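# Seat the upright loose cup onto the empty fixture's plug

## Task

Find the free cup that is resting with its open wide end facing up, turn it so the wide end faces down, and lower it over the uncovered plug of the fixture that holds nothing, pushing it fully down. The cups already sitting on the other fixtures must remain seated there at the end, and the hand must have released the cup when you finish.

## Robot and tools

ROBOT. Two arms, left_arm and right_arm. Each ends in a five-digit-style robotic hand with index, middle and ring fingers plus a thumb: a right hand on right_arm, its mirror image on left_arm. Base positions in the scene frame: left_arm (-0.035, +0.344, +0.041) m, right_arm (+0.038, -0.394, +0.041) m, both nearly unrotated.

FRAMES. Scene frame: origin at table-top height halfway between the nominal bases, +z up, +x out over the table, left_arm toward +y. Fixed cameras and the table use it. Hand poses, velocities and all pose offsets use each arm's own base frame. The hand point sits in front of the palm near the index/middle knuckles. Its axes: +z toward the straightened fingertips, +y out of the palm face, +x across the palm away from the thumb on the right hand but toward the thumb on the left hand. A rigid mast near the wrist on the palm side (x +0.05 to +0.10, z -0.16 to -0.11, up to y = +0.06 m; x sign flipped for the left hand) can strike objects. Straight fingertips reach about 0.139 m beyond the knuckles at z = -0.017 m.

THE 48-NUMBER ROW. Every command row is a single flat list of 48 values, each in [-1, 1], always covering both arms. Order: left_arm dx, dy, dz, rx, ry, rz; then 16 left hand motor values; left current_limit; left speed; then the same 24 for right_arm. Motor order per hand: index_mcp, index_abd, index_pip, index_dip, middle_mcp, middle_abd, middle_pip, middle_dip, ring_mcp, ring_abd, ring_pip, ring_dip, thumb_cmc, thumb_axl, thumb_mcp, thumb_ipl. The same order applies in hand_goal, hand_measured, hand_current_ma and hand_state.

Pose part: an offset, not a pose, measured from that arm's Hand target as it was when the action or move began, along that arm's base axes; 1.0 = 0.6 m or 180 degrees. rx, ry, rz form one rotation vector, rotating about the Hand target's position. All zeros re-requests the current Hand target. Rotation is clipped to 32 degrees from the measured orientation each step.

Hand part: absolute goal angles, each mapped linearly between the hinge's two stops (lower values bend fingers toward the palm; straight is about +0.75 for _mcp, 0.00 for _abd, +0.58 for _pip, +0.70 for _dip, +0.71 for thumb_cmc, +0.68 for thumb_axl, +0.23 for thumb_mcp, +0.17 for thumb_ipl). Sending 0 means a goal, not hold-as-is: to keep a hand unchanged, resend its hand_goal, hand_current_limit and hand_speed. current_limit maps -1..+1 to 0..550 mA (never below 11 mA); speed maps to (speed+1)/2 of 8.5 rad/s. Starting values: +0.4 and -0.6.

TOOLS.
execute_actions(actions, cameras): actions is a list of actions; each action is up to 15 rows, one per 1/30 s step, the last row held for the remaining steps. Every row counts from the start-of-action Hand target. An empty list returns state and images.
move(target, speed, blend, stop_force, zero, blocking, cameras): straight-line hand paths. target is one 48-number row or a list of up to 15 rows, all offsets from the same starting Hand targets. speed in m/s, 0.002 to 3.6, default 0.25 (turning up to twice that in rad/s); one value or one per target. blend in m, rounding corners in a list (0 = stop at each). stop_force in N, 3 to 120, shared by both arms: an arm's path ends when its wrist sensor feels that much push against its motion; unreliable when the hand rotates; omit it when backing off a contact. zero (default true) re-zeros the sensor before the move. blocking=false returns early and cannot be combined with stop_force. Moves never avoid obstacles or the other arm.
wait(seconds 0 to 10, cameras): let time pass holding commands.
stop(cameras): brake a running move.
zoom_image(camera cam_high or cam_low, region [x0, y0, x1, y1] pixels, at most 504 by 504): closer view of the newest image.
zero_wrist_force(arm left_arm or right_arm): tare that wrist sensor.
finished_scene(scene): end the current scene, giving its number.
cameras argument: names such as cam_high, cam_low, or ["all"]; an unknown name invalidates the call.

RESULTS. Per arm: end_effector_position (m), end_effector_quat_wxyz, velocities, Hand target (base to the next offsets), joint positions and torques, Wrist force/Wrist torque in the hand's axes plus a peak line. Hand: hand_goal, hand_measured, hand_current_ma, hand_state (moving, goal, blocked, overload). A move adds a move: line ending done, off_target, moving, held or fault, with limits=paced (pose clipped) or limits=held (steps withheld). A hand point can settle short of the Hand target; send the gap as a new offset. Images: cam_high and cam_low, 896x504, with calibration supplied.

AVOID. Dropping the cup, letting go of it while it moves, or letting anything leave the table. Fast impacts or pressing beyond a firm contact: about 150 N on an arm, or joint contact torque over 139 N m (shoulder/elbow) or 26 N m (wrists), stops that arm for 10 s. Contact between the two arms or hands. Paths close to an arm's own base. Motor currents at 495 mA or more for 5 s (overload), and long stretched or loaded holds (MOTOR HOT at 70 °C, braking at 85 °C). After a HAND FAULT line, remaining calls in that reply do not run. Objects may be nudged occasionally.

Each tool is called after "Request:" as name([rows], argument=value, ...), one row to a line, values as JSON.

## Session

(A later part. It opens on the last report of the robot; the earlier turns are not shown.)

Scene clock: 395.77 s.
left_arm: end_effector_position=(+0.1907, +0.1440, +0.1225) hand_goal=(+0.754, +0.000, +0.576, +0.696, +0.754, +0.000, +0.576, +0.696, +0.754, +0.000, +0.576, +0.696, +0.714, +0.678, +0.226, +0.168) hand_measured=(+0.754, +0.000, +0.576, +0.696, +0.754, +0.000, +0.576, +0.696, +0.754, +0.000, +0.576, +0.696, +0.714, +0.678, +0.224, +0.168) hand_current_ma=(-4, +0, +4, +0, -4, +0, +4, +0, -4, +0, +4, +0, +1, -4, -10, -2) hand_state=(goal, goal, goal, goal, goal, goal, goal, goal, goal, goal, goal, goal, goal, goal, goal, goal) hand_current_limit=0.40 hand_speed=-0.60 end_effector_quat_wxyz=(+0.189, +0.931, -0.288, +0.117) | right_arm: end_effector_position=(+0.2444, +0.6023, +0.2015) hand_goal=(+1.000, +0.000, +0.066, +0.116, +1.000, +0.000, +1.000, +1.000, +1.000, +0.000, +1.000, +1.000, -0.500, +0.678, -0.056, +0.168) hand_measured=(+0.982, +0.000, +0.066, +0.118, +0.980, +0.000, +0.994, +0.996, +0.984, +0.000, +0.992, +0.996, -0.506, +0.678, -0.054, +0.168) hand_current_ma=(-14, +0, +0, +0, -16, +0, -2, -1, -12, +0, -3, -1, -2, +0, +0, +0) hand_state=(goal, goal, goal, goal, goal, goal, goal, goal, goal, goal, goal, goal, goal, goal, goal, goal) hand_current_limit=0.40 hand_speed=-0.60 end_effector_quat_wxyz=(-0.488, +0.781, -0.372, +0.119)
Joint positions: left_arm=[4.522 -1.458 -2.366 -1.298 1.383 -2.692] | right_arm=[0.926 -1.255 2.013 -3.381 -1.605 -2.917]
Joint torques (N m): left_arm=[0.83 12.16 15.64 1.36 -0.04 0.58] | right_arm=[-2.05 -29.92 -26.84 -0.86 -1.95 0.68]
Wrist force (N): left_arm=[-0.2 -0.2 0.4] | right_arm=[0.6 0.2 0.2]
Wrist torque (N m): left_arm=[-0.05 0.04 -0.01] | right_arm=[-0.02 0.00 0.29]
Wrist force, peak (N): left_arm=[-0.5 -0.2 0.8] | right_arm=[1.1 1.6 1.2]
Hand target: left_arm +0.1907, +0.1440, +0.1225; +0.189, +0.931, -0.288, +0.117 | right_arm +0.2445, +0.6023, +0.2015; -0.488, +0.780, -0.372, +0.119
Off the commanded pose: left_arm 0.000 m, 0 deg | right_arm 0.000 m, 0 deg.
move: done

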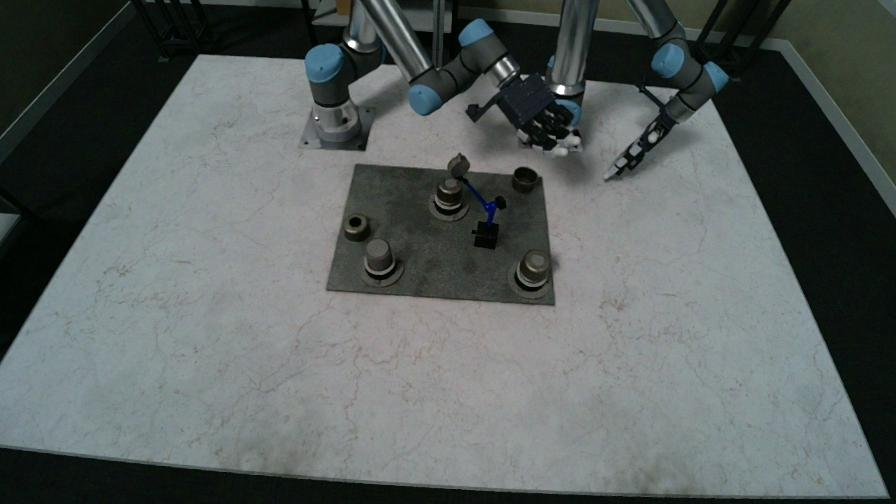

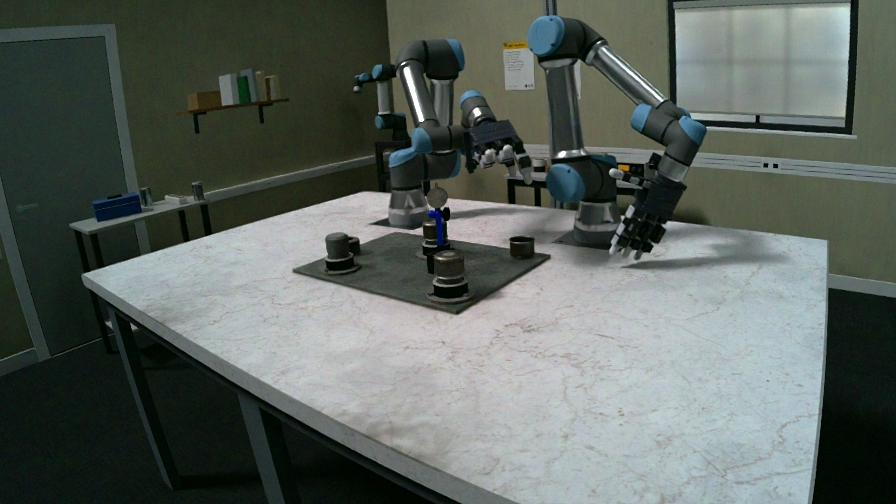

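Request:
move([
  [0,0,0,0,0,0,0.754,0,0.576,0.696,0.754,0,0.576,0.696,0.754,0,0.576,0.696,0.714,0.678,0.226,0.168,0.4,-0.6, 0,0,-0.23,0,0,0,1.0,0,0.066,0.116,1,0,1,1,1,0,1,1,-0.5,0.678,-0.056,0.168,0.4,-0.6],
], speed=0.12, cameras=["all"])

Request:
zoom_image(camera="cam_high", region=[460, 100, 600, 220])

Request:
zoom_image(camera="cam_low", region=[460, 170, 580, 270])

Scene clock: 406.03 s.
left_arm: end_effector_position=(+0.1907, +0.1440, +0.1225) hand_goal=(+0.754, +0.000, +0.576, +0.696, +0.754, +0.000, +0.576, +0.696, +0.754, +0.000, +0.576, +0.696, +0.714, +0.678, +0.226, +0.168) hand_measured=(+0.754, +0.000, +0.576, +0.696, +0.754, +0.000, +0.576, +0.696, +0.754, +0.000, +0.576, +0.696, +0.714, +0.678, +0.224, +0.168) hand_current_ma=(-4, +0, +4, +0, -4, +0, +4, +0, -4, +0, +4, +0, +1, -4, -10, -2) hand_state=(goal, goal, goal, goal, goal, goal, goal, goal, goal, goal, goal, goal, goal, goal, goal, goal) hand_current_limit=0.40 hand_speed=-0.60 end_effector_quat_wxyz=(+0.189, +0.931, -0.288, +0.117) | right_arm: end_effector_position=(+0.2445, +0.6023, +0.0635) hand_goal=(+1.000, +0.000, +0.066, +0.116, +1.000, +0.000, +1.000, +1.000, +1.000, +0.000, +1.000, +1.000, -0.500, +0.678, -0.056, +0.168) hand_measured=(+0.982, +0.000, +0.066, +0.118, +0.980, +0.000, +0.994, +0.996, +0.984, +0.000, +0.992, +0.996, -0.506, +0.678, -0.054, +0.168) hand_current_ma=(-14, +0, +0, +0, -16, +0, -2, -1, -12, +0, -3, -1, -2, +0, +0, +0) hand_state=(goal, goal, goal, goal, goal, goal, goal, goal, goal, goal, goal, goal, goal, goal, goal, goal) hand_current_limit=0.40 hand_speed=-0.60 end_effector_quat_wxyz=(-0.488, +0.781, -0.372, +0.119)
Joint positions: left_arm=[4.522 -1.458 -2.366 -1.298 1.383 -2.692] | right_arm=[0.926 -0.96 2.073 -3.736 -1.605 -2.917]
Joint torques (N m): left_arm=[0.41 12.51 16.44 1.38 0.23 0.61] | right_arm=[0.18 -35.54 -21.13 -4.15 0.58 0.16]
Wrist force (N): left_arm=[-0.3 -0.2 0.6] | right_arm=[0.5 0.1 0.2]
Wrist torque (N m): left_arm=[-0.07 0.05 -0.02] | right_arm=[-0.05 -0.01 0.28]
Wrist force, peak (N): left_arm=[-0.6 0.0 0.8] | right_arm=[0.9 1.2 0.9]
Hand target: left_arm +0.1907, +0.1440, +0.1225; +0.189, +0.931, -0.288, +0.117 | right_arm +0.2445, +0.6023, +0.0635; -0.488, +0.780, -0.372, +0.119
Off the commanded pose: left_arm 0.000 m, 0 deg | right_arm 0.000 m, 0 deg.
move: done

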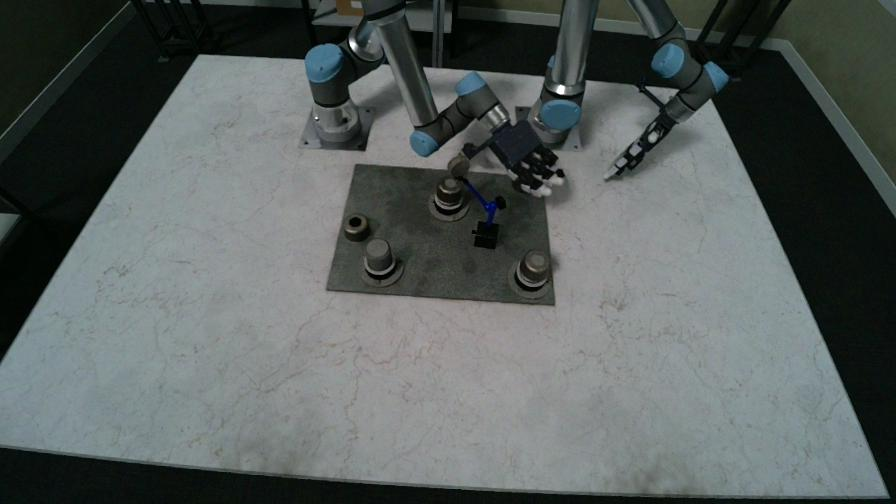

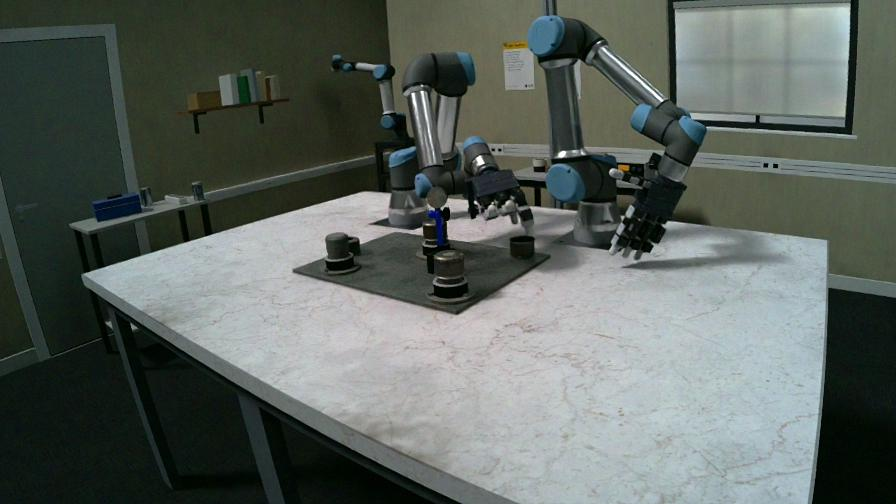

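Scaled by 3.600 from the camera's 896x504 image, which has a finer 1280x720 frame.

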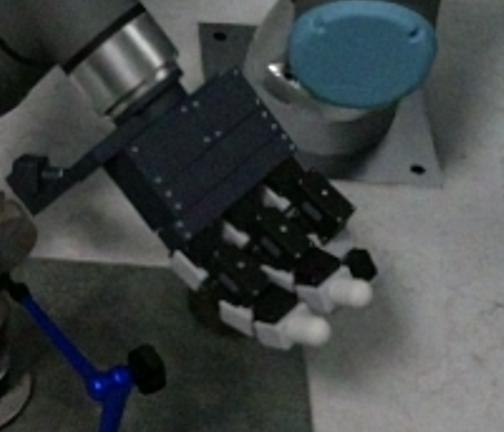

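Scaled by 4.200 from the camera's 896x504 image, which has a finer 1280x720 frame.

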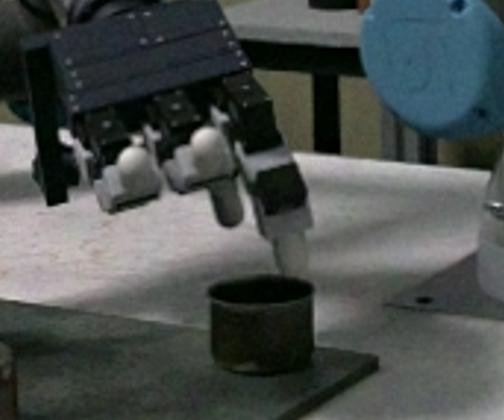

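Request:
move([
  [0,0,0,0,0,0,0.754,0,0.576,0.696,0.754,0,0.576,0.696,0.754,0,0.576,0.696,0.714,0.678,0.226,0.168,0.4,-0.6, 0,0,-0.1,0,0,0,1.0,0,0.066,0.116,1,0,1,1,1,0,1,1,-0.5,0.678,-0.056,0.168,0.4,-0.6],
], speed=0.06, stop_force=6, cameras=["all"])

Request:
zoom_image(camera="cam_high", region=[460, 120, 600, 240])

Request:
zoom_image(camera="cam_low", region=[460, 180, 580, 280])

Scene clock: 413.60 s.
left_arm: end_effector_position=(+0.1907, +0.1440, +0.1225) hand_goal=(+0.754, +0.000, +0.576, +0.696, +0.754, +0.000, +0.576, +0.696, +0.754, +0.000, +0.576, +0.696, +0.714, +0.678, +0.226, +0.168) hand_measured=(+0.754, +0.000, +0.576, +0.696, +0.754, +0.000, +0.576, +0.696, +0.754, +0.000, +0.576, +0.696, +0.714, +0.678, +0.224, +0.168) hand_current_ma=(-4, +0, +4, +0, -4, +0, +4, +0, -4, +0, +4, +0, +1, -4, -10, -2) hand_state=(goal, goal, goal, goal, goal, goal, goal, goal, goal, goal, goal, goal, goal, goal, goal, goal) hand_current_limit=0.40 hand_speed=-0.60 end_effector_quat_wxyz=(+0.189, +0.931, -0.288, +0.117) | right_arm: end_effector_position=(+0.2445, +0.6023, +0.0035) hand_goal=(+1.000, +0.000, +0.066, +0.116, +1.000, +0.000, +1.000, +1.000, +1.000, +0.000, +1.000, +1.000, -0.500, +0.678, -0.056, +0.168) hand_measured=(+0.982, +0.000, +0.066, +0.118, +0.980, +0.000, +0.994, +0.996, +0.984, +0.000, +0.992, +0.996, -0.506, +0.678, -0.054, +0.168) hand_current_ma=(-14, +0, +0, +0, -16, +0, -2, -1, -12, +0, -3, -1, -2, +0, +0, +0) hand_state=(goal, goal, goal, goal, goal, goal, goal, goal, goal, goal, goal, goal, goal, goal, goal, goal) hand_current_limit=0.40 hand_speed=-0.60 end_effector_quat_wxyz=(-0.488, +0.780, -0.372, +0.119)
Joint positions: left_arm=[4.522 -1.458 -2.366 -1.298 1.383 -2.692] | right_arm=[0.926 -0.812 2.06 -3.871 -1.605 -2.917]
Joint torques (N m): left_arm=[-0.59 12.94 17.17 1.27 0.2 0.69] | right_arm=[2.76 -51.3 0.14 -3.55 1.14 0.21]
Wrist force (N): left_arm=[-0.3 0.3 0.5] | right_arm=[0.6 0.0 0.4]
Wrist torque (N m): left_arm=[0.00 0.05 -0.03] | right_arm=[-0.07 -0.01 0.28]
Wrist force, peak (N): left_arm=[-0.6 0.0 0.7] | right_arm=[0.6 0.6 0.5]
Hand target: left_arm +0.1907, +0.1440, +0.1225; +0.189, +0.931, -0.288, +0.117 | right_arm +0.2445, +0.6023, +0.0035; -0.488, +0.780, -0.372, +0.119
Off the commanded pose: left_arm 0.000 m, 0 deg | right_arm 0.000 m, 0 deg.
move: done

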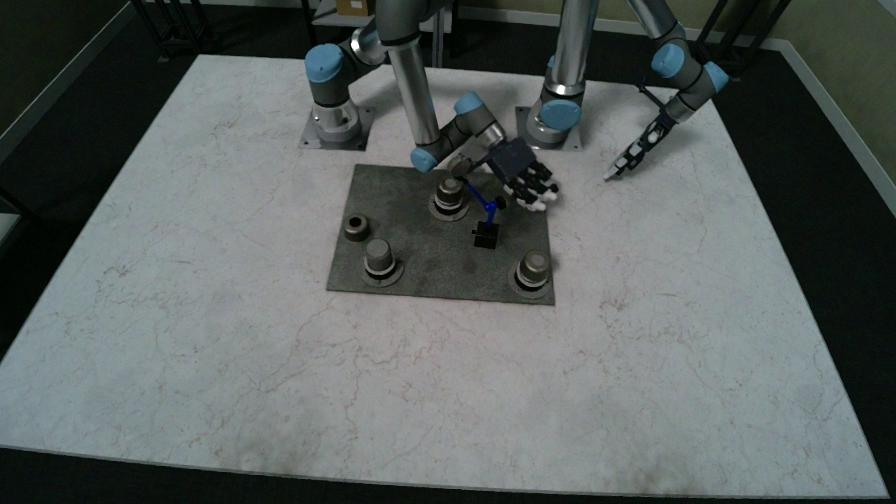

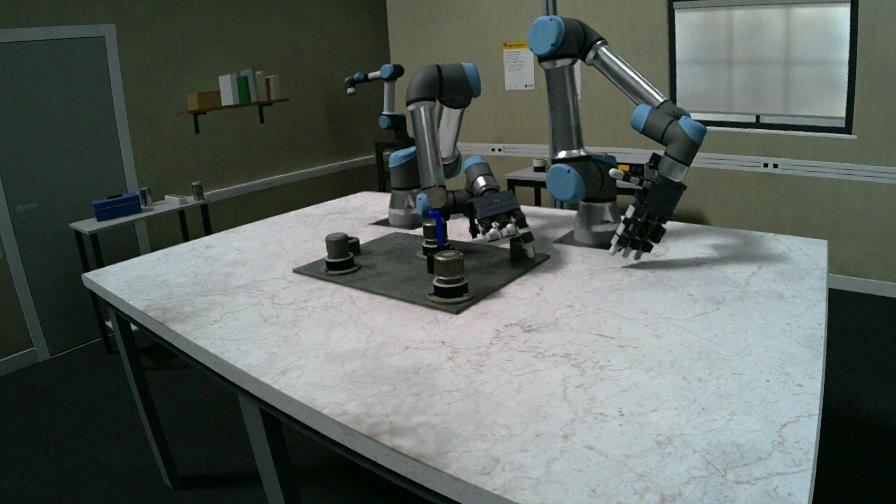

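Scaled by 3.600 from the camera's 896x504 image, which has a finer 1280x720 frame.

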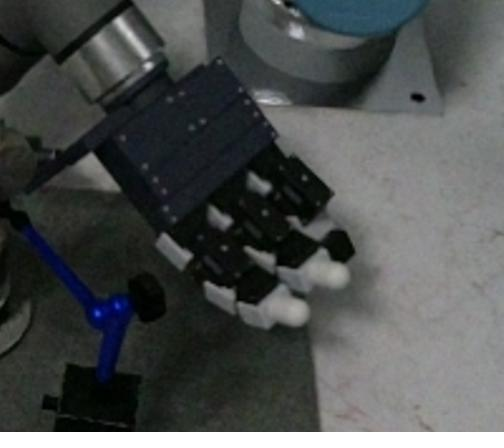

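Scaled by 4.200 from the camera's 896x504 image, which has a finer 1280x720 frame.

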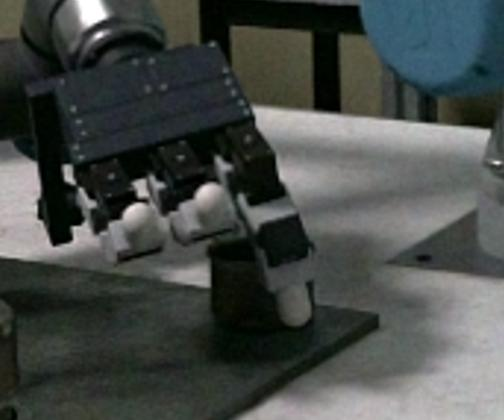

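Request:
move([
  [0,0,0,0,0,0,0.754,0,0.576,0.696,0.754,0,0.576,0.696,0.754,0,0.576,0.696,0.714,0.678,0.226,0.168,0.4,-0.6, 0,0,0,0,0,0,0.753,0,-0.299,-0.029,1,0,1,1,1,0,1,1,-0.5,0.678,-0.393,0.114,0.2,-0.8],
], cameras=["cam_low"])

Request:
zoom_image(camera="cam_low", region=[460, 180, 580, 280])

Scene clock: 424.07 s.
left_arm: end_effector_position=(+0.1907, +0.1440, +0.1225) hand_goal=(+0.754, +0.000, +0.576, +0.696, +0.754, +0.000, +0.576, +0.696, +0.754, +0.000, +0.576, +0.696, +0.714, +0.678, +0.226, +0.168) hand_measured=(+0.754, +0.000, +0.576, +0.696, +0.754, +0.000, +0.576, +0.696, +0.754, +0.000, +0.576, +0.696, +0.714, +0.678, +0.224, +0.168) hand_current_ma=(-4, +0, +4, +0, -4, +0, +4, +0, -4, +0, +4, +0, +1, -4, -10, -2) hand_state=(goal, goal, goal, goal, goal, goal, goal, goal, goal, goal, goal, goal, goal, goal, goal, goal) hand_current_limit=0.40 hand_speed=-0.60 end_effector_quat_wxyz=(+0.189, +0.931, -0.288, +0.117) | right_arm: end_effector_position=(+0.2445, +0.6023, +0.0035) hand_goal=(+0.754, +0.000, -0.298, -0.028, +1.000, +0.000, +1.000, +1.000, +1.000, +0.000, +1.000, +1.000, -0.500, +0.678, -0.392, +0.114) hand_measured=(+0.796, +0.000, -0.184, -0.006, +0.980, +0.000, +0.994, +0.996, +0.984, +0.000, +0.992, +0.996, -0.506, +0.676, -0.244, +0.142) hand_current_ma=(+58, +0, +270, +18, -16, +0, -2, -1, -12, +0, -3, -1, -3, -1, +329, +42) hand_state=(blocked, goal, blocked, blocked, goal, goal, goal, goal, goal, goal, goal, goal, goal, goal, blocked, blocked) hand_current_limit=0.20 hand_speed=-0.80 end_effector_quat_wxyz=(-0.488, +0.780, -0.372, +0.119)
Joint positions: left_arm=[4.522 -1.458 -2.366 -1.298 1.383 -2.692] | right_arm=[0.926 -0.812 2.06 -3.871 -1.605 -2.917]
Joint torques (N m): left_arm=[0.61 12.58 16.37 1.07 0.28 0.57] | right_arm=[3.87 -55.07 -1.01 -4.32 0.01 0.2]
Wrist force (N): left_arm=[-0.3 -0.2 0.3] | right_arm=[0.8 2.1 1.2]
Wrist torque (N m): left_arm=[-0.06 0.05 -0.02] | right_arm=[-0.03 0.04 0.23]
Wrist force, peak (N): left_arm=[-0.7 -0.4 0.6] | right_arm=[1.0 1.9 1.4]
Hand target: left_arm +0.1907, +0.1440, +0.1225; +0.189, +0.931, -0.288, +0.117 | right_arm +0.2445, +0.6023, +0.0035; -0.488, +0.780, -0.372, +0.119
Off the commanded pose: left_arm 0.000 m, 0 deg | right_arm 0.000 m, 0 deg.
move: done
Images, in order (width x height): cam_low 896x504.

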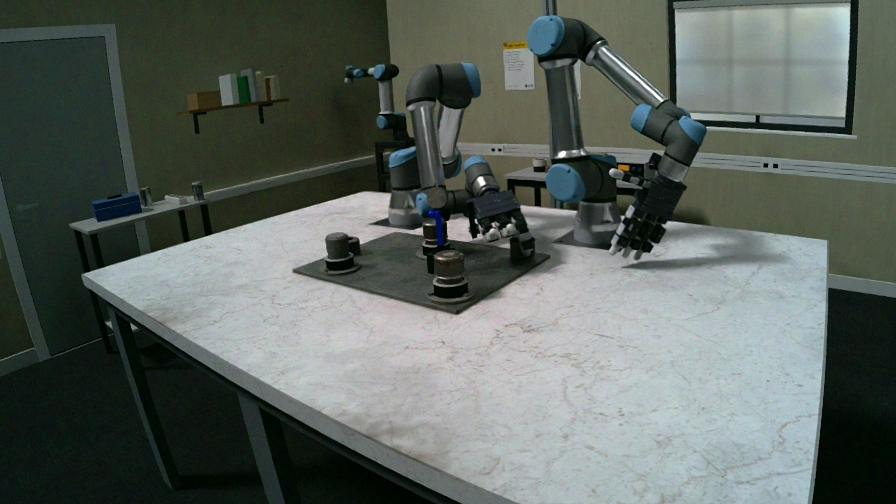

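Scaled by 4.200 from the camera's 896x504 image, which has a finer 1280x720 frame.

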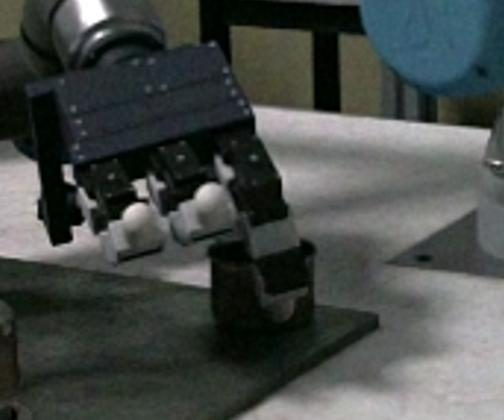

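Request:
move([
  [0,0,0,0,0,0,0.754,0,0.576,0.696,0.754,0,0.576,0.696,0.754,0,0.576,0.696,0.714,0.678,0.226,0.168,0.4,-0.6, 0,0,0,0,0,0,0.65,0,-0.32,-0.03,1,0,1,1,1,0,1,1,-0.5,0.678,-0.45,0.1,0.5,-0.8],
  [0,0,0,0,0,0,0.754,0,0.576,0.696,0.754,0,0.576,0.696,0.754,0,0.576,0.696,0.714,0.678,0.226,0.168,0.4,-0.6, 0,0,0.1,0,0,0,0.65,0,-0.32,-0.03,1,0,1,1,1,0,1,1,-0.5,0.678,-0.45,0.1,0.5,-0.8],
], speed=0.1, cameras=["all"])

Request:
zoom_image(camera="cam_low", region=[460, 160, 580, 260])

Request:
zoom_image(camera="cam_high", region=[460, 120, 600, 240])

Scene clock: 435.97 s.
left_arm: end_effector_position=(+0.1907, +0.1440, +0.1225) hand_goal=(+0.754, +0.000, +0.576, +0.696, +0.754, +0.000, +0.576, +0.696, +0.754, +0.000, +0.576, +0.696, +0.714, +0.678, +0.226, +0.168) hand_measured=(+0.754, +0.000, +0.576, +0.696, +0.754, +0.000, +0.576, +0.696, +0.754, +0.000, +0.576, +0.696, +0.714, +0.678, +0.224, +0.168) hand_current_ma=(-4, +0, +4, +0, -4, +0, +4, +0, -4, +0, +4, +0, +1, -4, -10, -2) hand_state=(goal, goal, goal, goal, goal, goal, goal, goal, goal, goal, goal, goal, goal, goal, goal, goal) hand_current_limit=0.40 hand_speed=-0.60 end_effector_quat_wxyz=(+0.189, +0.931, -0.288, +0.117) | right_arm: end_effector_position=(+0.2444, +0.6023, +0.0634) hand_goal=(+0.650, +0.000, -0.320, -0.030, +1.000, +0.000, +1.000, +1.000, +1.000, +0.000, +1.000, +1.000, -0.500, +0.678, -0.450, +0.100) hand_measured=(+0.792, +0.000, -0.186, +0.000, +0.980, +0.000, +0.994, +0.996, +0.984, +0.000, +0.992, +0.996, -0.510, +0.674, -0.246, +0.142) hand_current_ma=(+412, +0, +350, +30, -16, +0, -2, -1, -12, +0, -3, -1, -5, -1, +413, +83) hand_state=(blocked, goal, blocked, blocked, goal, goal, goal, goal, goal, goal, goal, goal, goal, goal, blocked, blocked) hand_current_limit=0.50 hand_speed=-0.80 end_effector_quat_wxyz=(-0.488, +0.780, -0.372, +0.119)
Joint positions: left_arm=[4.522 -1.458 -2.366 -1.298 1.383 -2.692] | right_arm=[0.926 -0.96 2.074 -3.737 -1.605 -2.917]
Joint torques (N m): left_arm=[0.51 11.97 15.89 1.29 0.27 0.5] | right_arm=[2.42 -45.78 -12.68 -3.95 -1.39 0.5]
Wrist force (N): left_arm=[-0.4 0.1 0.6] | right_arm=[0.9 2.1 1.3]
Wrist torque (N m): left_arm=[-0.04 0.08 -0.04] | right_arm=[-0.03 0.02 0.23]
Wrist force, peak (N): left_arm=[-0.8 0.1 0.7] | right_arm=[1.1 3.2 1.9]
Hand target: left_arm +0.1907, +0.1440, +0.1225; +0.189, +0.931, -0.288, +0.117 | right_arm +0.2445, +0.6023, +0.0635; -0.488, +0.780, -0.372, +0.119
Off the commanded pose: left_arm 0.000 m, 0 deg | right_arm 0.000 m, 0 deg.
move: done

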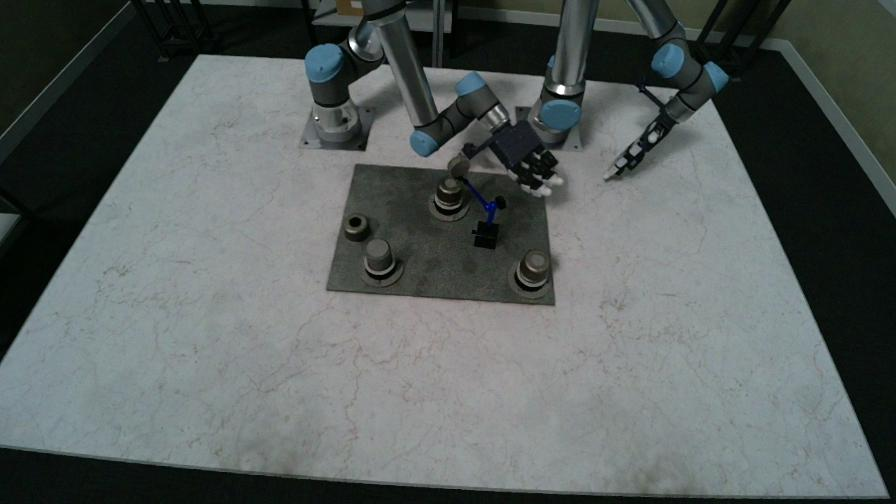

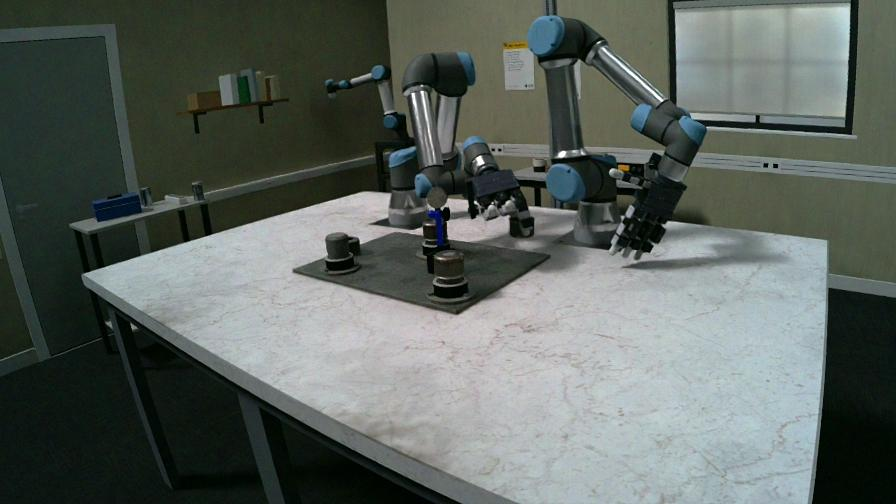

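Scaled by 4.200 from the camera's 896x504 image, which has a finer 1280x720 frame.

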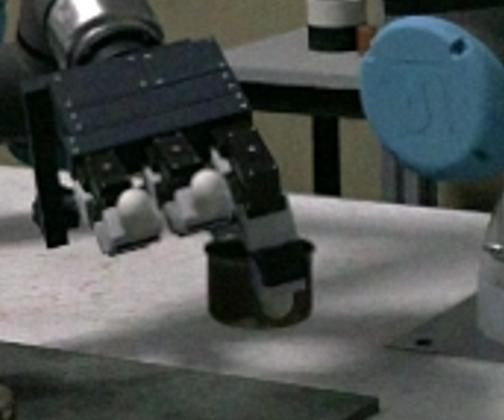

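Scaled by 3.600 from the camera's 896x504 image, which has a finer 1280x720 frame.

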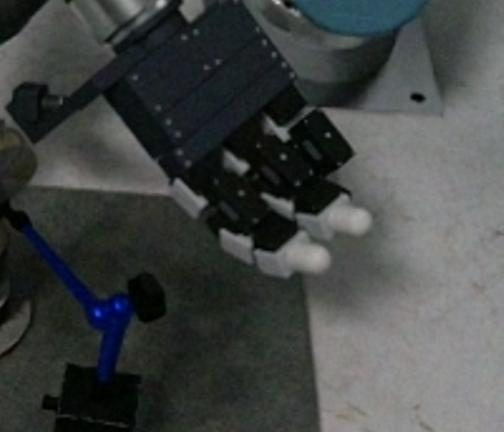

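Request:
move([
  [0,0,0,0,0,0,0.754,0,0.576,0.696,0.754,0,0.576,0.696,0.754,0,0.576,0.696,0.714,0.678,0.226,0.168,0.4,-0.6, 0,0,0.33,0,0,0,0.65,0,-0.32,-0.03,1,0,1,1,1,0,1,1,-0.5,0.678,-0.45,0.1,0.5,-0.8],
  [0,0,0,0,0,0,0.754,0,0.576,0.696,0.754,0,0.576,0.696,0.754,0,0.576,0.696,0.714,0.678,0.226,0.168,0.4,-0.6, 0.3425,-0.587,0.4,0,0,-0.1389,0.65,0,-0.32,-0.03,1,0,1,1,1,0,1,1,-0.5,0.678,-0.45,0.1,0.5,-0.8],
], speed=0.25, blend=0.06, cameras=["all"])

Scene clock: 467.87 s.
left_arm: end_effector_position=(+0.1907, +0.1440, +0.1225) hand_goal=(+0.754, +0.000, +0.576, +0.696, +0.754, +0.000, +0.576, +0.696, +0.754, +0.000, +0.576, +0.696, +0.714, +0.678, +0.226, +0.168) hand_measured=(+0.754, +0.000, +0.576, +0.696, +0.754, +0.000, +0.576, +0.696, +0.754, +0.000, +0.576, +0.696, +0.714, +0.678, +0.224, +0.168) hand_current_ma=(-4, +0, +4, +0, -4, +0, +4, +0, -4, +0, +4, +0, +1, -4, -10, -2) hand_state=(goal, goal, goal, goal, goal, goal, goal, goal, goal, goal, goal, goal, goal, goal, goal, goal) hand_current_limit=0.40 hand_speed=-0.60 end_effector_quat_wxyz=(+0.189, +0.931, -0.288, +0.117) | right_arm: end_effector_position=(+0.4499, +0.2502, +0.3036) hand_goal=(+0.650, +0.000, -0.320, -0.030, +1.000, +0.000, +1.000, +1.000, +1.000, +0.000, +1.000, +1.000, -0.500, +0.678, -0.450, +0.100) hand_measured=(+0.790, +0.000, -0.186, +0.002, +0.980, +0.000, +0.994, +0.996, +0.984, +0.000, +0.992, +0.996, -0.514, +0.672, -0.246, +0.142) hand_current_ma=(+413, +0, +350, +32, -16, +0, -2, -1, -12, +0, -3, -1, -8, -3, +413, +83) hand_state=(blocked, goal, blocked, blocked, goal, goal, goal, goal, goal, goal, goal, goal, goal, goal, blocked, blocked) hand_current_limit=0.50 hand_speed=-0.80 end_effector_quat_wxyz=(-0.451, +0.681, -0.532, +0.222)
Joint positions: left_arm=[4.522 -1.458 -2.366 -1.298 1.383 -2.692] | right_arm=[0.035 -1.745 2.222 -3.062 -1.213 -3.151]
Joint torques (N m): left_arm=[0.72 12.72 17.46 1.2 0.24 0.83] | right_arm=[-8.9 -7.17 -12.77 -4.8 0.54 -0.18]
Wrist force (N): left_arm=[-0.3 -0.2 0.4] | right_arm=[0.6 2.2 1.3]
Wrist torque (N m): left_arm=[-0.05 0.06 -0.03] | right_arm=[-0.01 0.11 0.10]
Wrist force, peak (N): left_arm=[-0.6 -0.3 0.8] | right_arm=[1.5 4.6 2.6]
Hand target: left_arm +0.1907, +0.1440, +0.1225; +0.189, +0.931, -0.288, +0.117 | right_arm +0.4500, +0.2501, +0.3035; -0.451, +0.681, -0.532, +0.222
Off the commanded pose: left_arm 0.000 m, 0 deg | right_arm 0.000 m, 0 deg.
move: done

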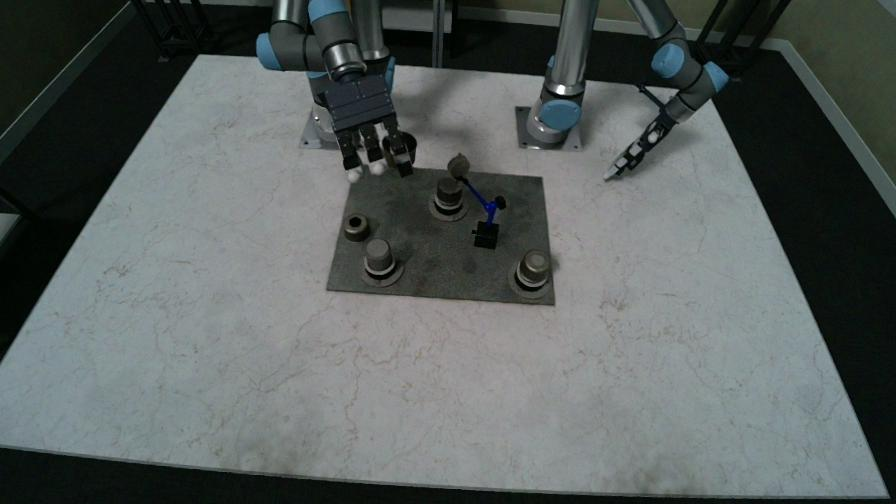

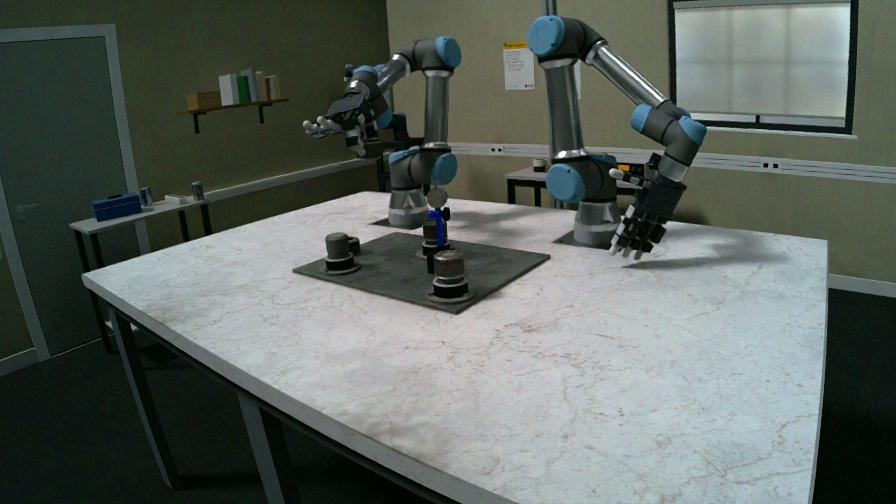

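Request:
move([
  [0,0,0,0,0,0,0.754,0,0.576,0.696,0.754,0,0.576,0.696,0.754,0,0.576,0.696,0.714,0.678,0.226,0.168,0.4,-0.6, 0.333,-0.76,-0.2,-0.4594,-0.1672,0,0.65,0,-0.32,-0.03,1,0,1,1,1,0,1,1,-0.5,0.678,-0.45,0.1,0.5,-0.8],
], speed=0.3, cameras=["all"])

Request:
zoom_image(camera="cam_high", region=[160, 150, 360, 330])

Request:
zoom_image(camera="cam_low", region=[120, 140, 320, 300])

Scene clock: 474.70 s.
left_arm: end_effector_position=(+0.1907, +0.1440, +0.1225) hand_goal=(+0.754, +0.000, +0.576, +0.696, +0.754, +0.000, +0.576, +0.696, +0.754, +0.000, +0.576, +0.696, +0.714, +0.678, +0.226, +0.168) hand_measured=(+0.754, +0.000, +0.576, +0.696, +0.754, +0.000, +0.576, +0.696, +0.754, +0.000, +0.576, +0.696, +0.714, +0.678, +0.224, +0.168) hand_current_ma=(-4, +0, +4, +0, -4, +0, +4, +0, -4, +0, +4, +0, +1, -4, -10, -2) hand_state=(goal, goal, goal, goal, goal, goal, goal, goal, goal, goal, goal, goal, goal, goal, goal, goal) hand_current_limit=0.40 hand_speed=-0.60 end_effector_quat_wxyz=(+0.189, +0.931, -0.288, +0.117) | right_arm: end_effector_position=(+0.6497, -0.2058, +0.1835) hand_goal=(+0.650, +0.000, -0.320, -0.030, +1.000, +0.000, +1.000, +1.000, +1.000, +0.000, +1.000, +1.000, -0.500, +0.678, -0.450, +0.100) hand_measured=(+0.790, +0.004, -0.186, +0.002, +0.994, +0.000, +0.996, +0.998, +0.994, +0.002, +0.996, +0.996, -0.478, +0.690, -0.246, +0.142) hand_current_ma=(+413, +1, +350, +32, -3, +0, -1, -1, -2, +0, -1, -1, +17, +10, +412, +83) hand_state=(blocked, goal, blocked, blocked, goal, goal, goal, goal, goal, goal, goal, goal, blocked, goal, blocked, blocked) hand_current_limit=0.50 hand_speed=-0.80 end_effector_quat_wxyz=(-0.006, +0.732, -0.131, +0.669)
Joint positions: left_arm=[4.522 -1.458 -2.366 -1.298 1.383 -2.692] | right_arm=[-0.501 -0.927 2.065 -4.168 -1.24 -4.563]
Joint torques (N m): left_arm=[0.27 13.9 16.74 1.27 0.23 0.78] | right_arm=[-4.79 -31.15 -18.25 -4.53 -1.16 -1.83]
Wrist force (N): left_arm=[-0.6 0.0 0.5] | right_arm=[-1.0 2.1 0.6]
Wrist torque (N m): left_arm=[-0.03 0.09 -0.05] | right_arm=[0.17 -0.07 0.14]
Wrist force, peak (N): left_arm=[-0.5 -0.7 0.5] | right_arm=[-1.6 4.0 1.7]
Hand target: left_arm +0.1907, +0.1440, +0.1225; +0.189, +0.931, -0.288, +0.117 | right_arm +0.6498, -0.2059, +0.1835; -0.006, +0.732, -0.131, +0.669
Off the commanded pose: left_arm 0.000 m, 0 deg | right_arm 0.000 m, 0 deg.
move: done

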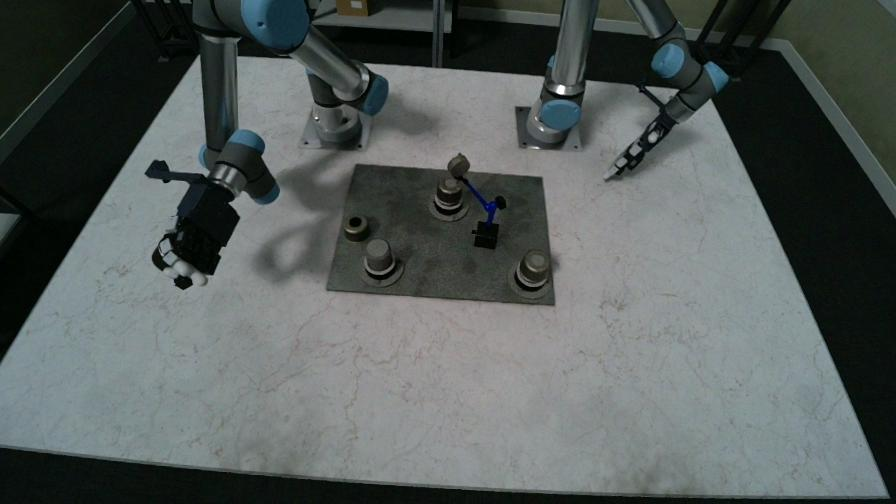

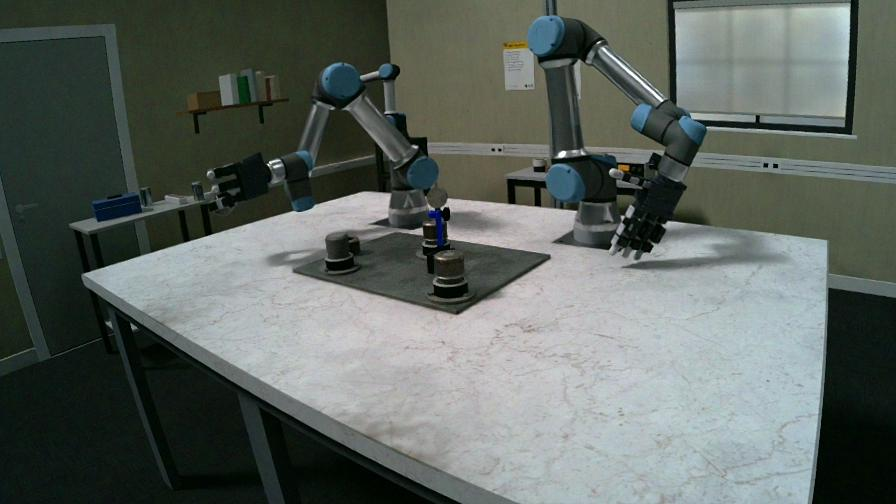

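Scaled by 2.520 from the camera's 896x504 image, which has a finer 1280x720 frame.

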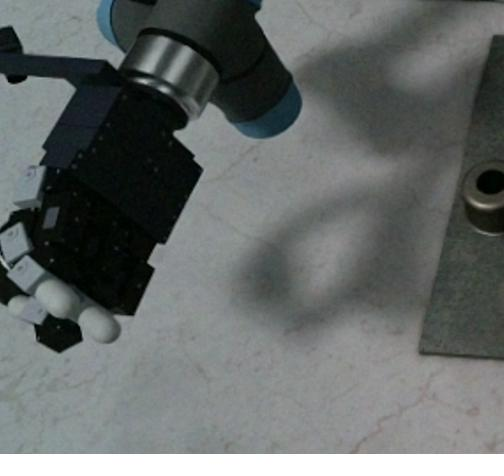

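Scaled by 2.520 from the camera's 896x504 image, which has a finer 1280x720 frame.

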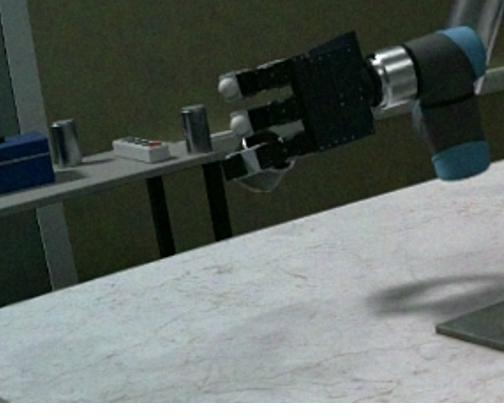

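Request:
move(target=[0,0,0,0,0,0,0.754,0,0.576,0.696,0.754,0,0.576,0.696,0.754,0,0.576,0.696,0.714,0.678,0.226,0.168,0.4,-0.6,0.0052,-0.0135,-0.1725,0.094,0.034,0,0.65,0,-0.32,-0.03,1,0,1,1,1,0,1,1,-0.5,0.678,-0.45,0.1,0.5,-0.8], speed=0.12, cameras=["all"])

Scene clock: 522.53 s.
left_arm: end_effector_position=(+0.1907, +0.1440, +0.1225) hand_goal=(+0.754, +0.000, +0.576, +0.696, +0.754, +0.000, +0.576, +0.696, +0.754, +0.000, +0.576, +0.696, +0.714, +0.678, +0.226, +0.168) hand_measured=(+0.754, +0.000, +0.576, +0.696, +0.754, +0.000, +0.576, +0.696, +0.754, +0.000, +0.576, +0.696, +0.714, +0.678, +0.224, +0.168) hand_current_ma=(-4, +0, +4, +0, -4, +0, +4, +0, -4, +0, +4, +0, +1, -4, -10, -2) hand_state=(goal, goal, goal, goal, goal, goal, goal, goal, goal, goal, goal, goal, goal, goal, goal, goal) hand_current_limit=0.40 hand_speed=-0.60 end_effector_quat_wxyz=(+0.189, +0.931, -0.288, +0.117) | right_arm: end_effector_position=(+0.6529, -0.2141, +0.0800) hand_goal=(+0.650, +0.000, -0.320, -0.030, +1.000, +0.000, +1.000, +1.000, +1.000, +0.000, +1.000, +1.000, -0.500, +0.678, -0.450, +0.100) hand_measured=(+0.790, +0.004, -0.186, +0.002, +0.994, +0.000, +0.996, +0.998, +0.994, +0.002, +0.996, +0.996, -0.478, +0.690, -0.246, +0.142) hand_current_ma=(+413, +1, +350, +32, -3, +0, -1, -1, -2, +0, -1, -1, +17, +10, +412, +83) hand_state=(blocked, goal, blocked, blocked, goal, goal, goal, goal, goal, goal, goal, goal, blocked, goal, blocked, blocked) hand_current_limit=0.50 hand_speed=-0.80 end_effector_quat_wxyz=(-0.106, +0.757, -0.228, +0.603)
Joint positions: left_arm=[4.522 -1.458 -2.366 -1.298 1.383 -2.692] | right_arm=[-0.554 -0.804 2.038 -4.096 -1.149 -4.362]
Joint torques (N m): left_arm=[1.63 12.25 16.48 1.26 0.25 0.85] | right_arm=[5.64 -55.28 -0.5 -4.74 -1.77 -1.75]
Wrist force (N): left_arm=[-0.3 0.1 0.4] | right_arm=[-0.2 2.6 0.7]
Wrist torque (N m): left_arm=[-0.03 0.06 -0.03] | right_arm=[0.16 -0.16 0.35]
Wrist force, peak (N): left_arm=[-0.7 -0.6 0.3] | right_arm=[-0.9 2.9 1.0]
Hand target: left_arm +0.1907, +0.1440, +0.1225; +0.189, +0.931, -0.288, +0.117 | right_arm +0.6529, -0.2140, +0.0800; -0.106, +0.757, -0.228, +0.603
Off the commanded pose: left_arm 0.000 m, 0 deg | right_arm 0.000 m, 0 deg.
move: done

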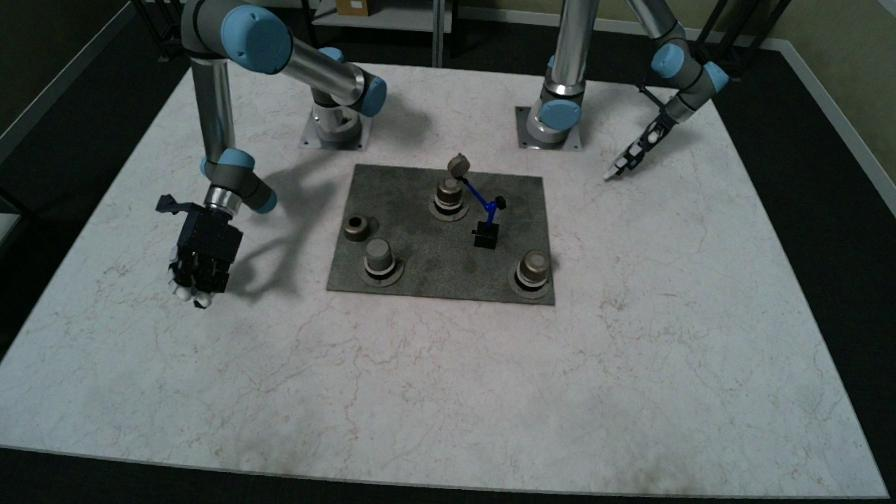

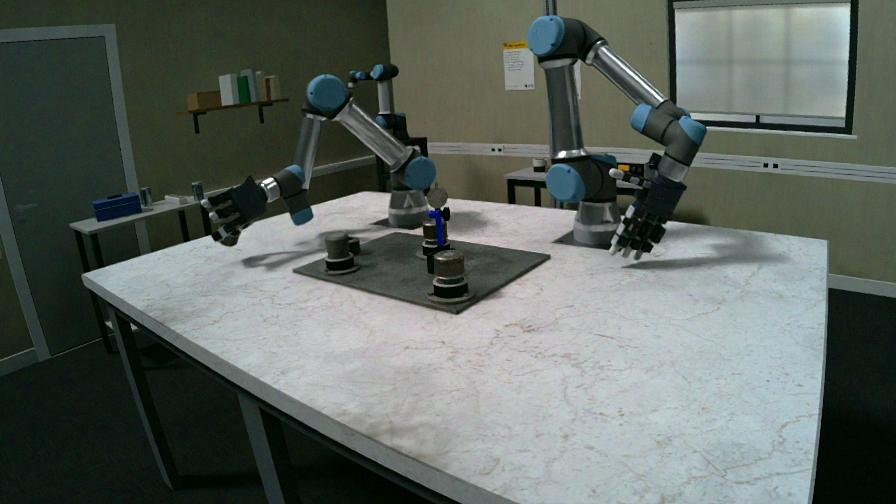

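Request:
zoom_image(camera="cam_high", region=[140, 180, 300, 320])

Request:
zoom_image(camera="cam_low", region=[180, 150, 320, 270])

Scaled by 3.150 from the camera's 896x504 image, which has a finer 1280x720 frame.

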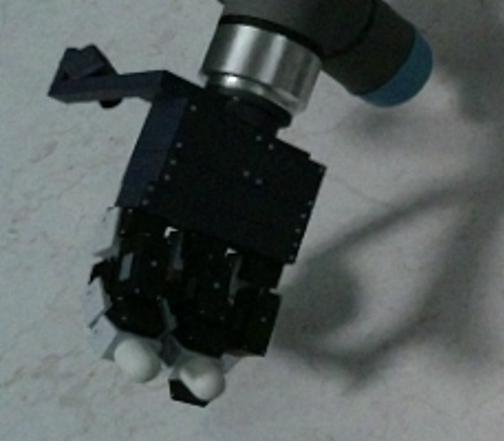

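Scaled by 3.600 from the camera's 896x504 image, which has a finer 1280x720 frame.

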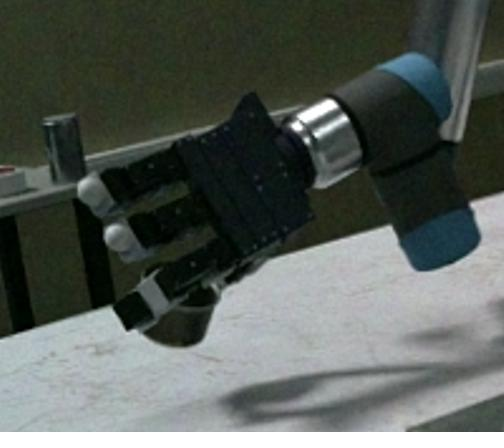

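Request:
move(target=[0,0,0,0,0,0,0.754,0,0.576,0.696,0.754,0,0.576,0.696,0.754,0,0.576,0.696,0.714,0.678,0.226,0.168,0.4,-0.6,0,0,-0.0817,0,0,0,0.65,0,-0.32,-0.03,1,0,1,1,1,0,1,1,-0.5,0.678,-0.45,0.1,0.5,-0.8], speed=0.05)

Request:
move(target=[0,0,0,0,0,0,0.754,0,0.576,0.696,0.754,0,0.576,0.696,0.754,0,0.576,0.696,0.714,0.678,0.226,0.168,0.4,-0.6,0,0,-0.02,0,0,0,0.65,0,-0.32,-0.03,1,0,1,1,1,0,1,1,-0.5,0.678,-0.45,0.1,0.5,-0.8], speed=0.01, stop_force=5, cameras=["all"])

Request:
zoom_image(camera="cam_low", region=[180, 170, 320, 290])

Scene clock: 534.40 s.
left_arm: end_effector_position=(+0.1907, +0.1440, +0.1225) hand_goal=(+0.754, +0.000, +0.576, +0.696, +0.754, +0.000, +0.576, +0.696, +0.754, +0.000, +0.576, +0.696, +0.714, +0.678, +0.226, +0.168) hand_measured=(+0.754, +0.000, +0.576, +0.696, +0.754, +0.000, +0.576, +0.696, +0.754, +0.000, +0.576, +0.696, +0.714, +0.678, +0.224, +0.168) hand_current_ma=(-4, +0, +4, +0, -4, +0, +4, +0, -4, +0, +4, +0, +1, -4, -10, -2) hand_state=(goal, goal, goal, goal, goal, goal, goal, goal, goal, goal, goal, goal, goal, goal, goal, goal) hand_current_limit=0.40 hand_speed=-0.60 end_effector_quat_wxyz=(+0.189, +0.931, -0.288, +0.117) | right_arm: end_effector_position=(+0.6530, -0.2140, +0.0310) hand_goal=(+0.650, +0.000, -0.320, -0.030, +1.000, +0.000, +1.000, +1.000, +1.000, +0.000, +1.000, +1.000, -0.500, +0.678, -0.450, +0.100) hand_measured=(+0.790, +0.004, -0.186, +0.002, +0.994, +0.000, +0.996, +0.998, +0.994, +0.002, +0.996, +0.996, -0.478, +0.690, -0.246, +0.142) hand_current_ma=(+413, +1, +350, +32, -3, +0, -1, -1, -2, +0, -1, -1, +17, +10, +413, +83) hand_state=(blocked, goal, blocked, blocked, goal, goal, goal, goal, goal, goal, goal, goal, blocked, goal, blocked, blocked) hand_current_limit=0.50 hand_speed=-0.80 end_effector_quat_wxyz=(-0.106, +0.757, -0.228, +0.603)
Joint positions: left_arm=[4.522 -1.458 -2.366 -1.298 1.383 -2.692] | right_arm=[-0.554 -0.681 2.009 -4.191 -1.149 -4.362]
Joint torques (N m): left_arm=[0.72 13.27 16.8 1.21 0.34 0.86] | right_arm=[2.71 -59.45 1.6 -0.8 -1.25 -1.23]
Wrist force (N): left_arm=[-0.6 0.2 0.7] | right_arm=[-0.1 2.4 0.7]
Wrist torque (N m): left_arm=[-0.03 0.10 -0.04] | right_arm=[0.14 -0.16 0.35]
Wrist force, peak (N): left_arm=[-0.3 -0.5 0.8] | right_arm=[-0.6 2.6 0.8]
Hand target: left_arm +0.1907, +0.1440, +0.1225; +0.189, +0.931, -0.288, +0.117 | right_arm +0.6529, -0.2140, +0.0310; -0.106, +0.757, -0.228, +0.603
Off the commanded pose: left_arm 0.000 m, 0 deg | right_arm 0.000 m, 0 deg.
move: done

Scene clock: 536.60 s.
left_arm: end_effector_position=(+0.1907, +0.1440, +0.1225) hand_goal=(+0.754, +0.000, +0.576, +0.696, +0.754, +0.000, +0.576, +0.696, +0.754, +0.000, +0.576, +0.696, +0.714, +0.678, +0.226, +0.168) hand_measured=(+0.754, +0.000, +0.576, +0.696, +0.754, +0.000, +0.576, +0.696, +0.754, +0.000, +0.576, +0.696, +0.714, +0.678, +0.224, +0.168) hand_current_ma=(-4, +0, +4, +0, -4, +0, +4, +0, -4, +0, +4, +0, +1, -4, -10, -2) hand_state=(goal, goal, goal, goal, goal, goal, goal, goal, goal, goal, goal, goal, goal, goal, goal, goal) hand_current_limit=0.40 hand_speed=-0.60 end_effector_quat_wxyz=(+0.189, +0.931, -0.288, +0.117) | right_arm: end_effector_position=(+0.6529, -0.2140, +0.0190) hand_goal=(+0.650, +0.000, -0.320, -0.030, +1.000, +0.000, +1.000, +1.000, +1.000, +0.000, +1.000, +1.000, -0.500, +0.678, -0.450, +0.100) hand_measured=(+0.790, +0.004, -0.186, +0.002, +0.994, +0.000, +0.996, +0.998, +0.994, +0.002, +0.996, +0.996, -0.478, +0.690, -0.246, +0.142) hand_current_ma=(+413, +1, +350, +32, -3, +0, -1, -1, -2, +0, -1, -1, +17, +10, +412, +83) hand_state=(blocked, goal, blocked, blocked, goal, goal, goal, goal, goal, goal, goal, goal, blocked, goal, blocked, blocked) hand_current_limit=0.50 hand_speed=-0.80 end_effector_quat_wxyz=(-0.106, +0.757, -0.228, +0.603)
Joint positions: left_arm=[4.522 -1.458 -2.366 -1.298 1.383 -2.692] | right_arm=[-0.554 -0.651 2 -4.211 -1.149 -4.362]
Joint torques (N m): left_arm=[0.63 13.25 15.92 1.04 0.4 0.8] | right_arm=[0.33 -58.17 1.53 -0.89 -1.44 1.11]
Wrist force (N): left_arm=[-0.2 0.0 0.6] | right_arm=[0.1 2.1 0.7]
Wrist torque (N m): left_arm=[-0.05 0.05 -0.02] | right_arm=[0.12 -0.18 0.34]
Wrist force, peak (N): left_arm=[-0.5 -0.3 0.8] | right_arm=[-0.1 2.5 0.8]
Hand target: left_arm +0.1907, +0.1440, +0.1225; +0.189, +0.931, -0.288, +0.117 | right_arm +0.6529, -0.2140, +0.0190; -0.106, +0.757, -0.228, +0.603
Off the commanded pose: left_arm 0.000 m, 0 deg | right_arm 0.000 m, 0 deg.
move: done

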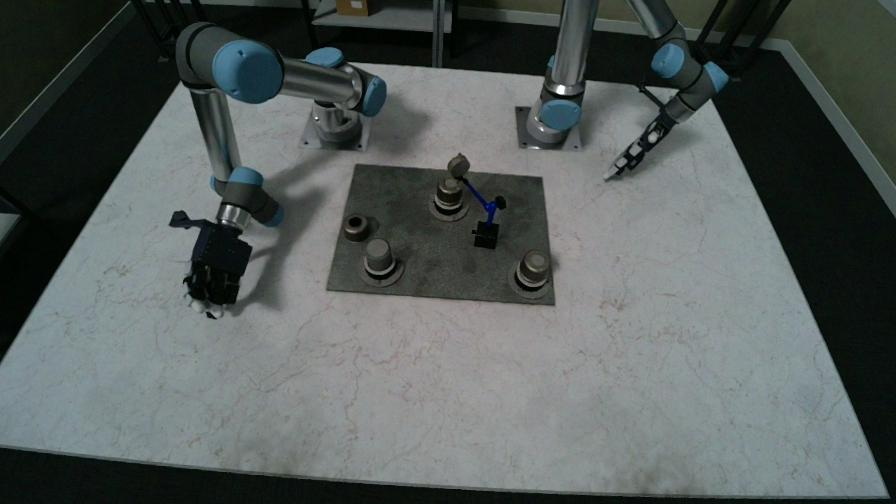

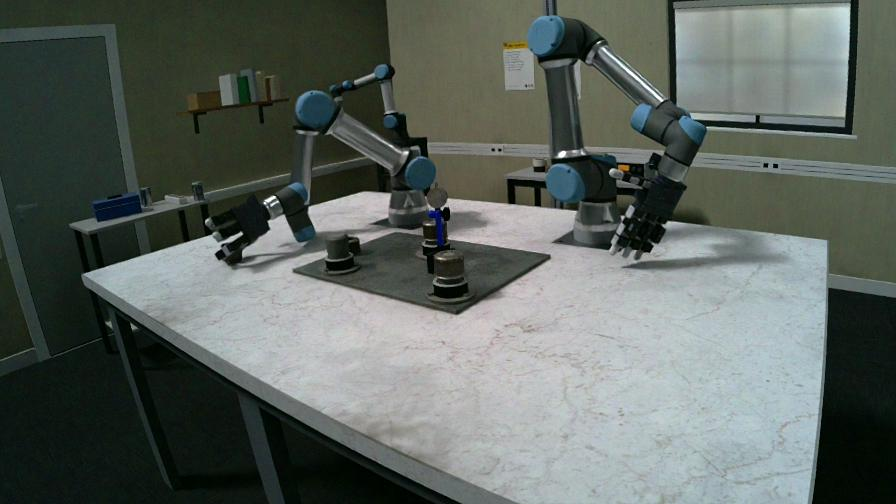

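Scaled by 3.600 from the camera's 896x504 image, which has a finer 1280x720 frame.

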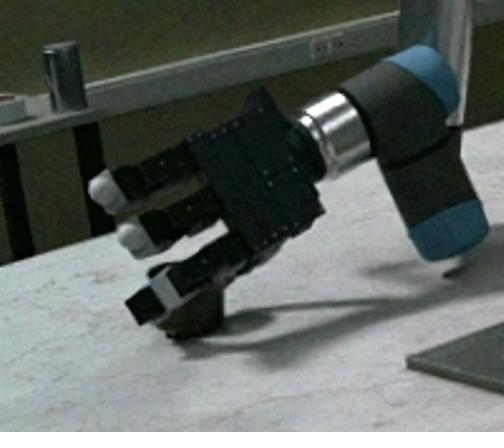

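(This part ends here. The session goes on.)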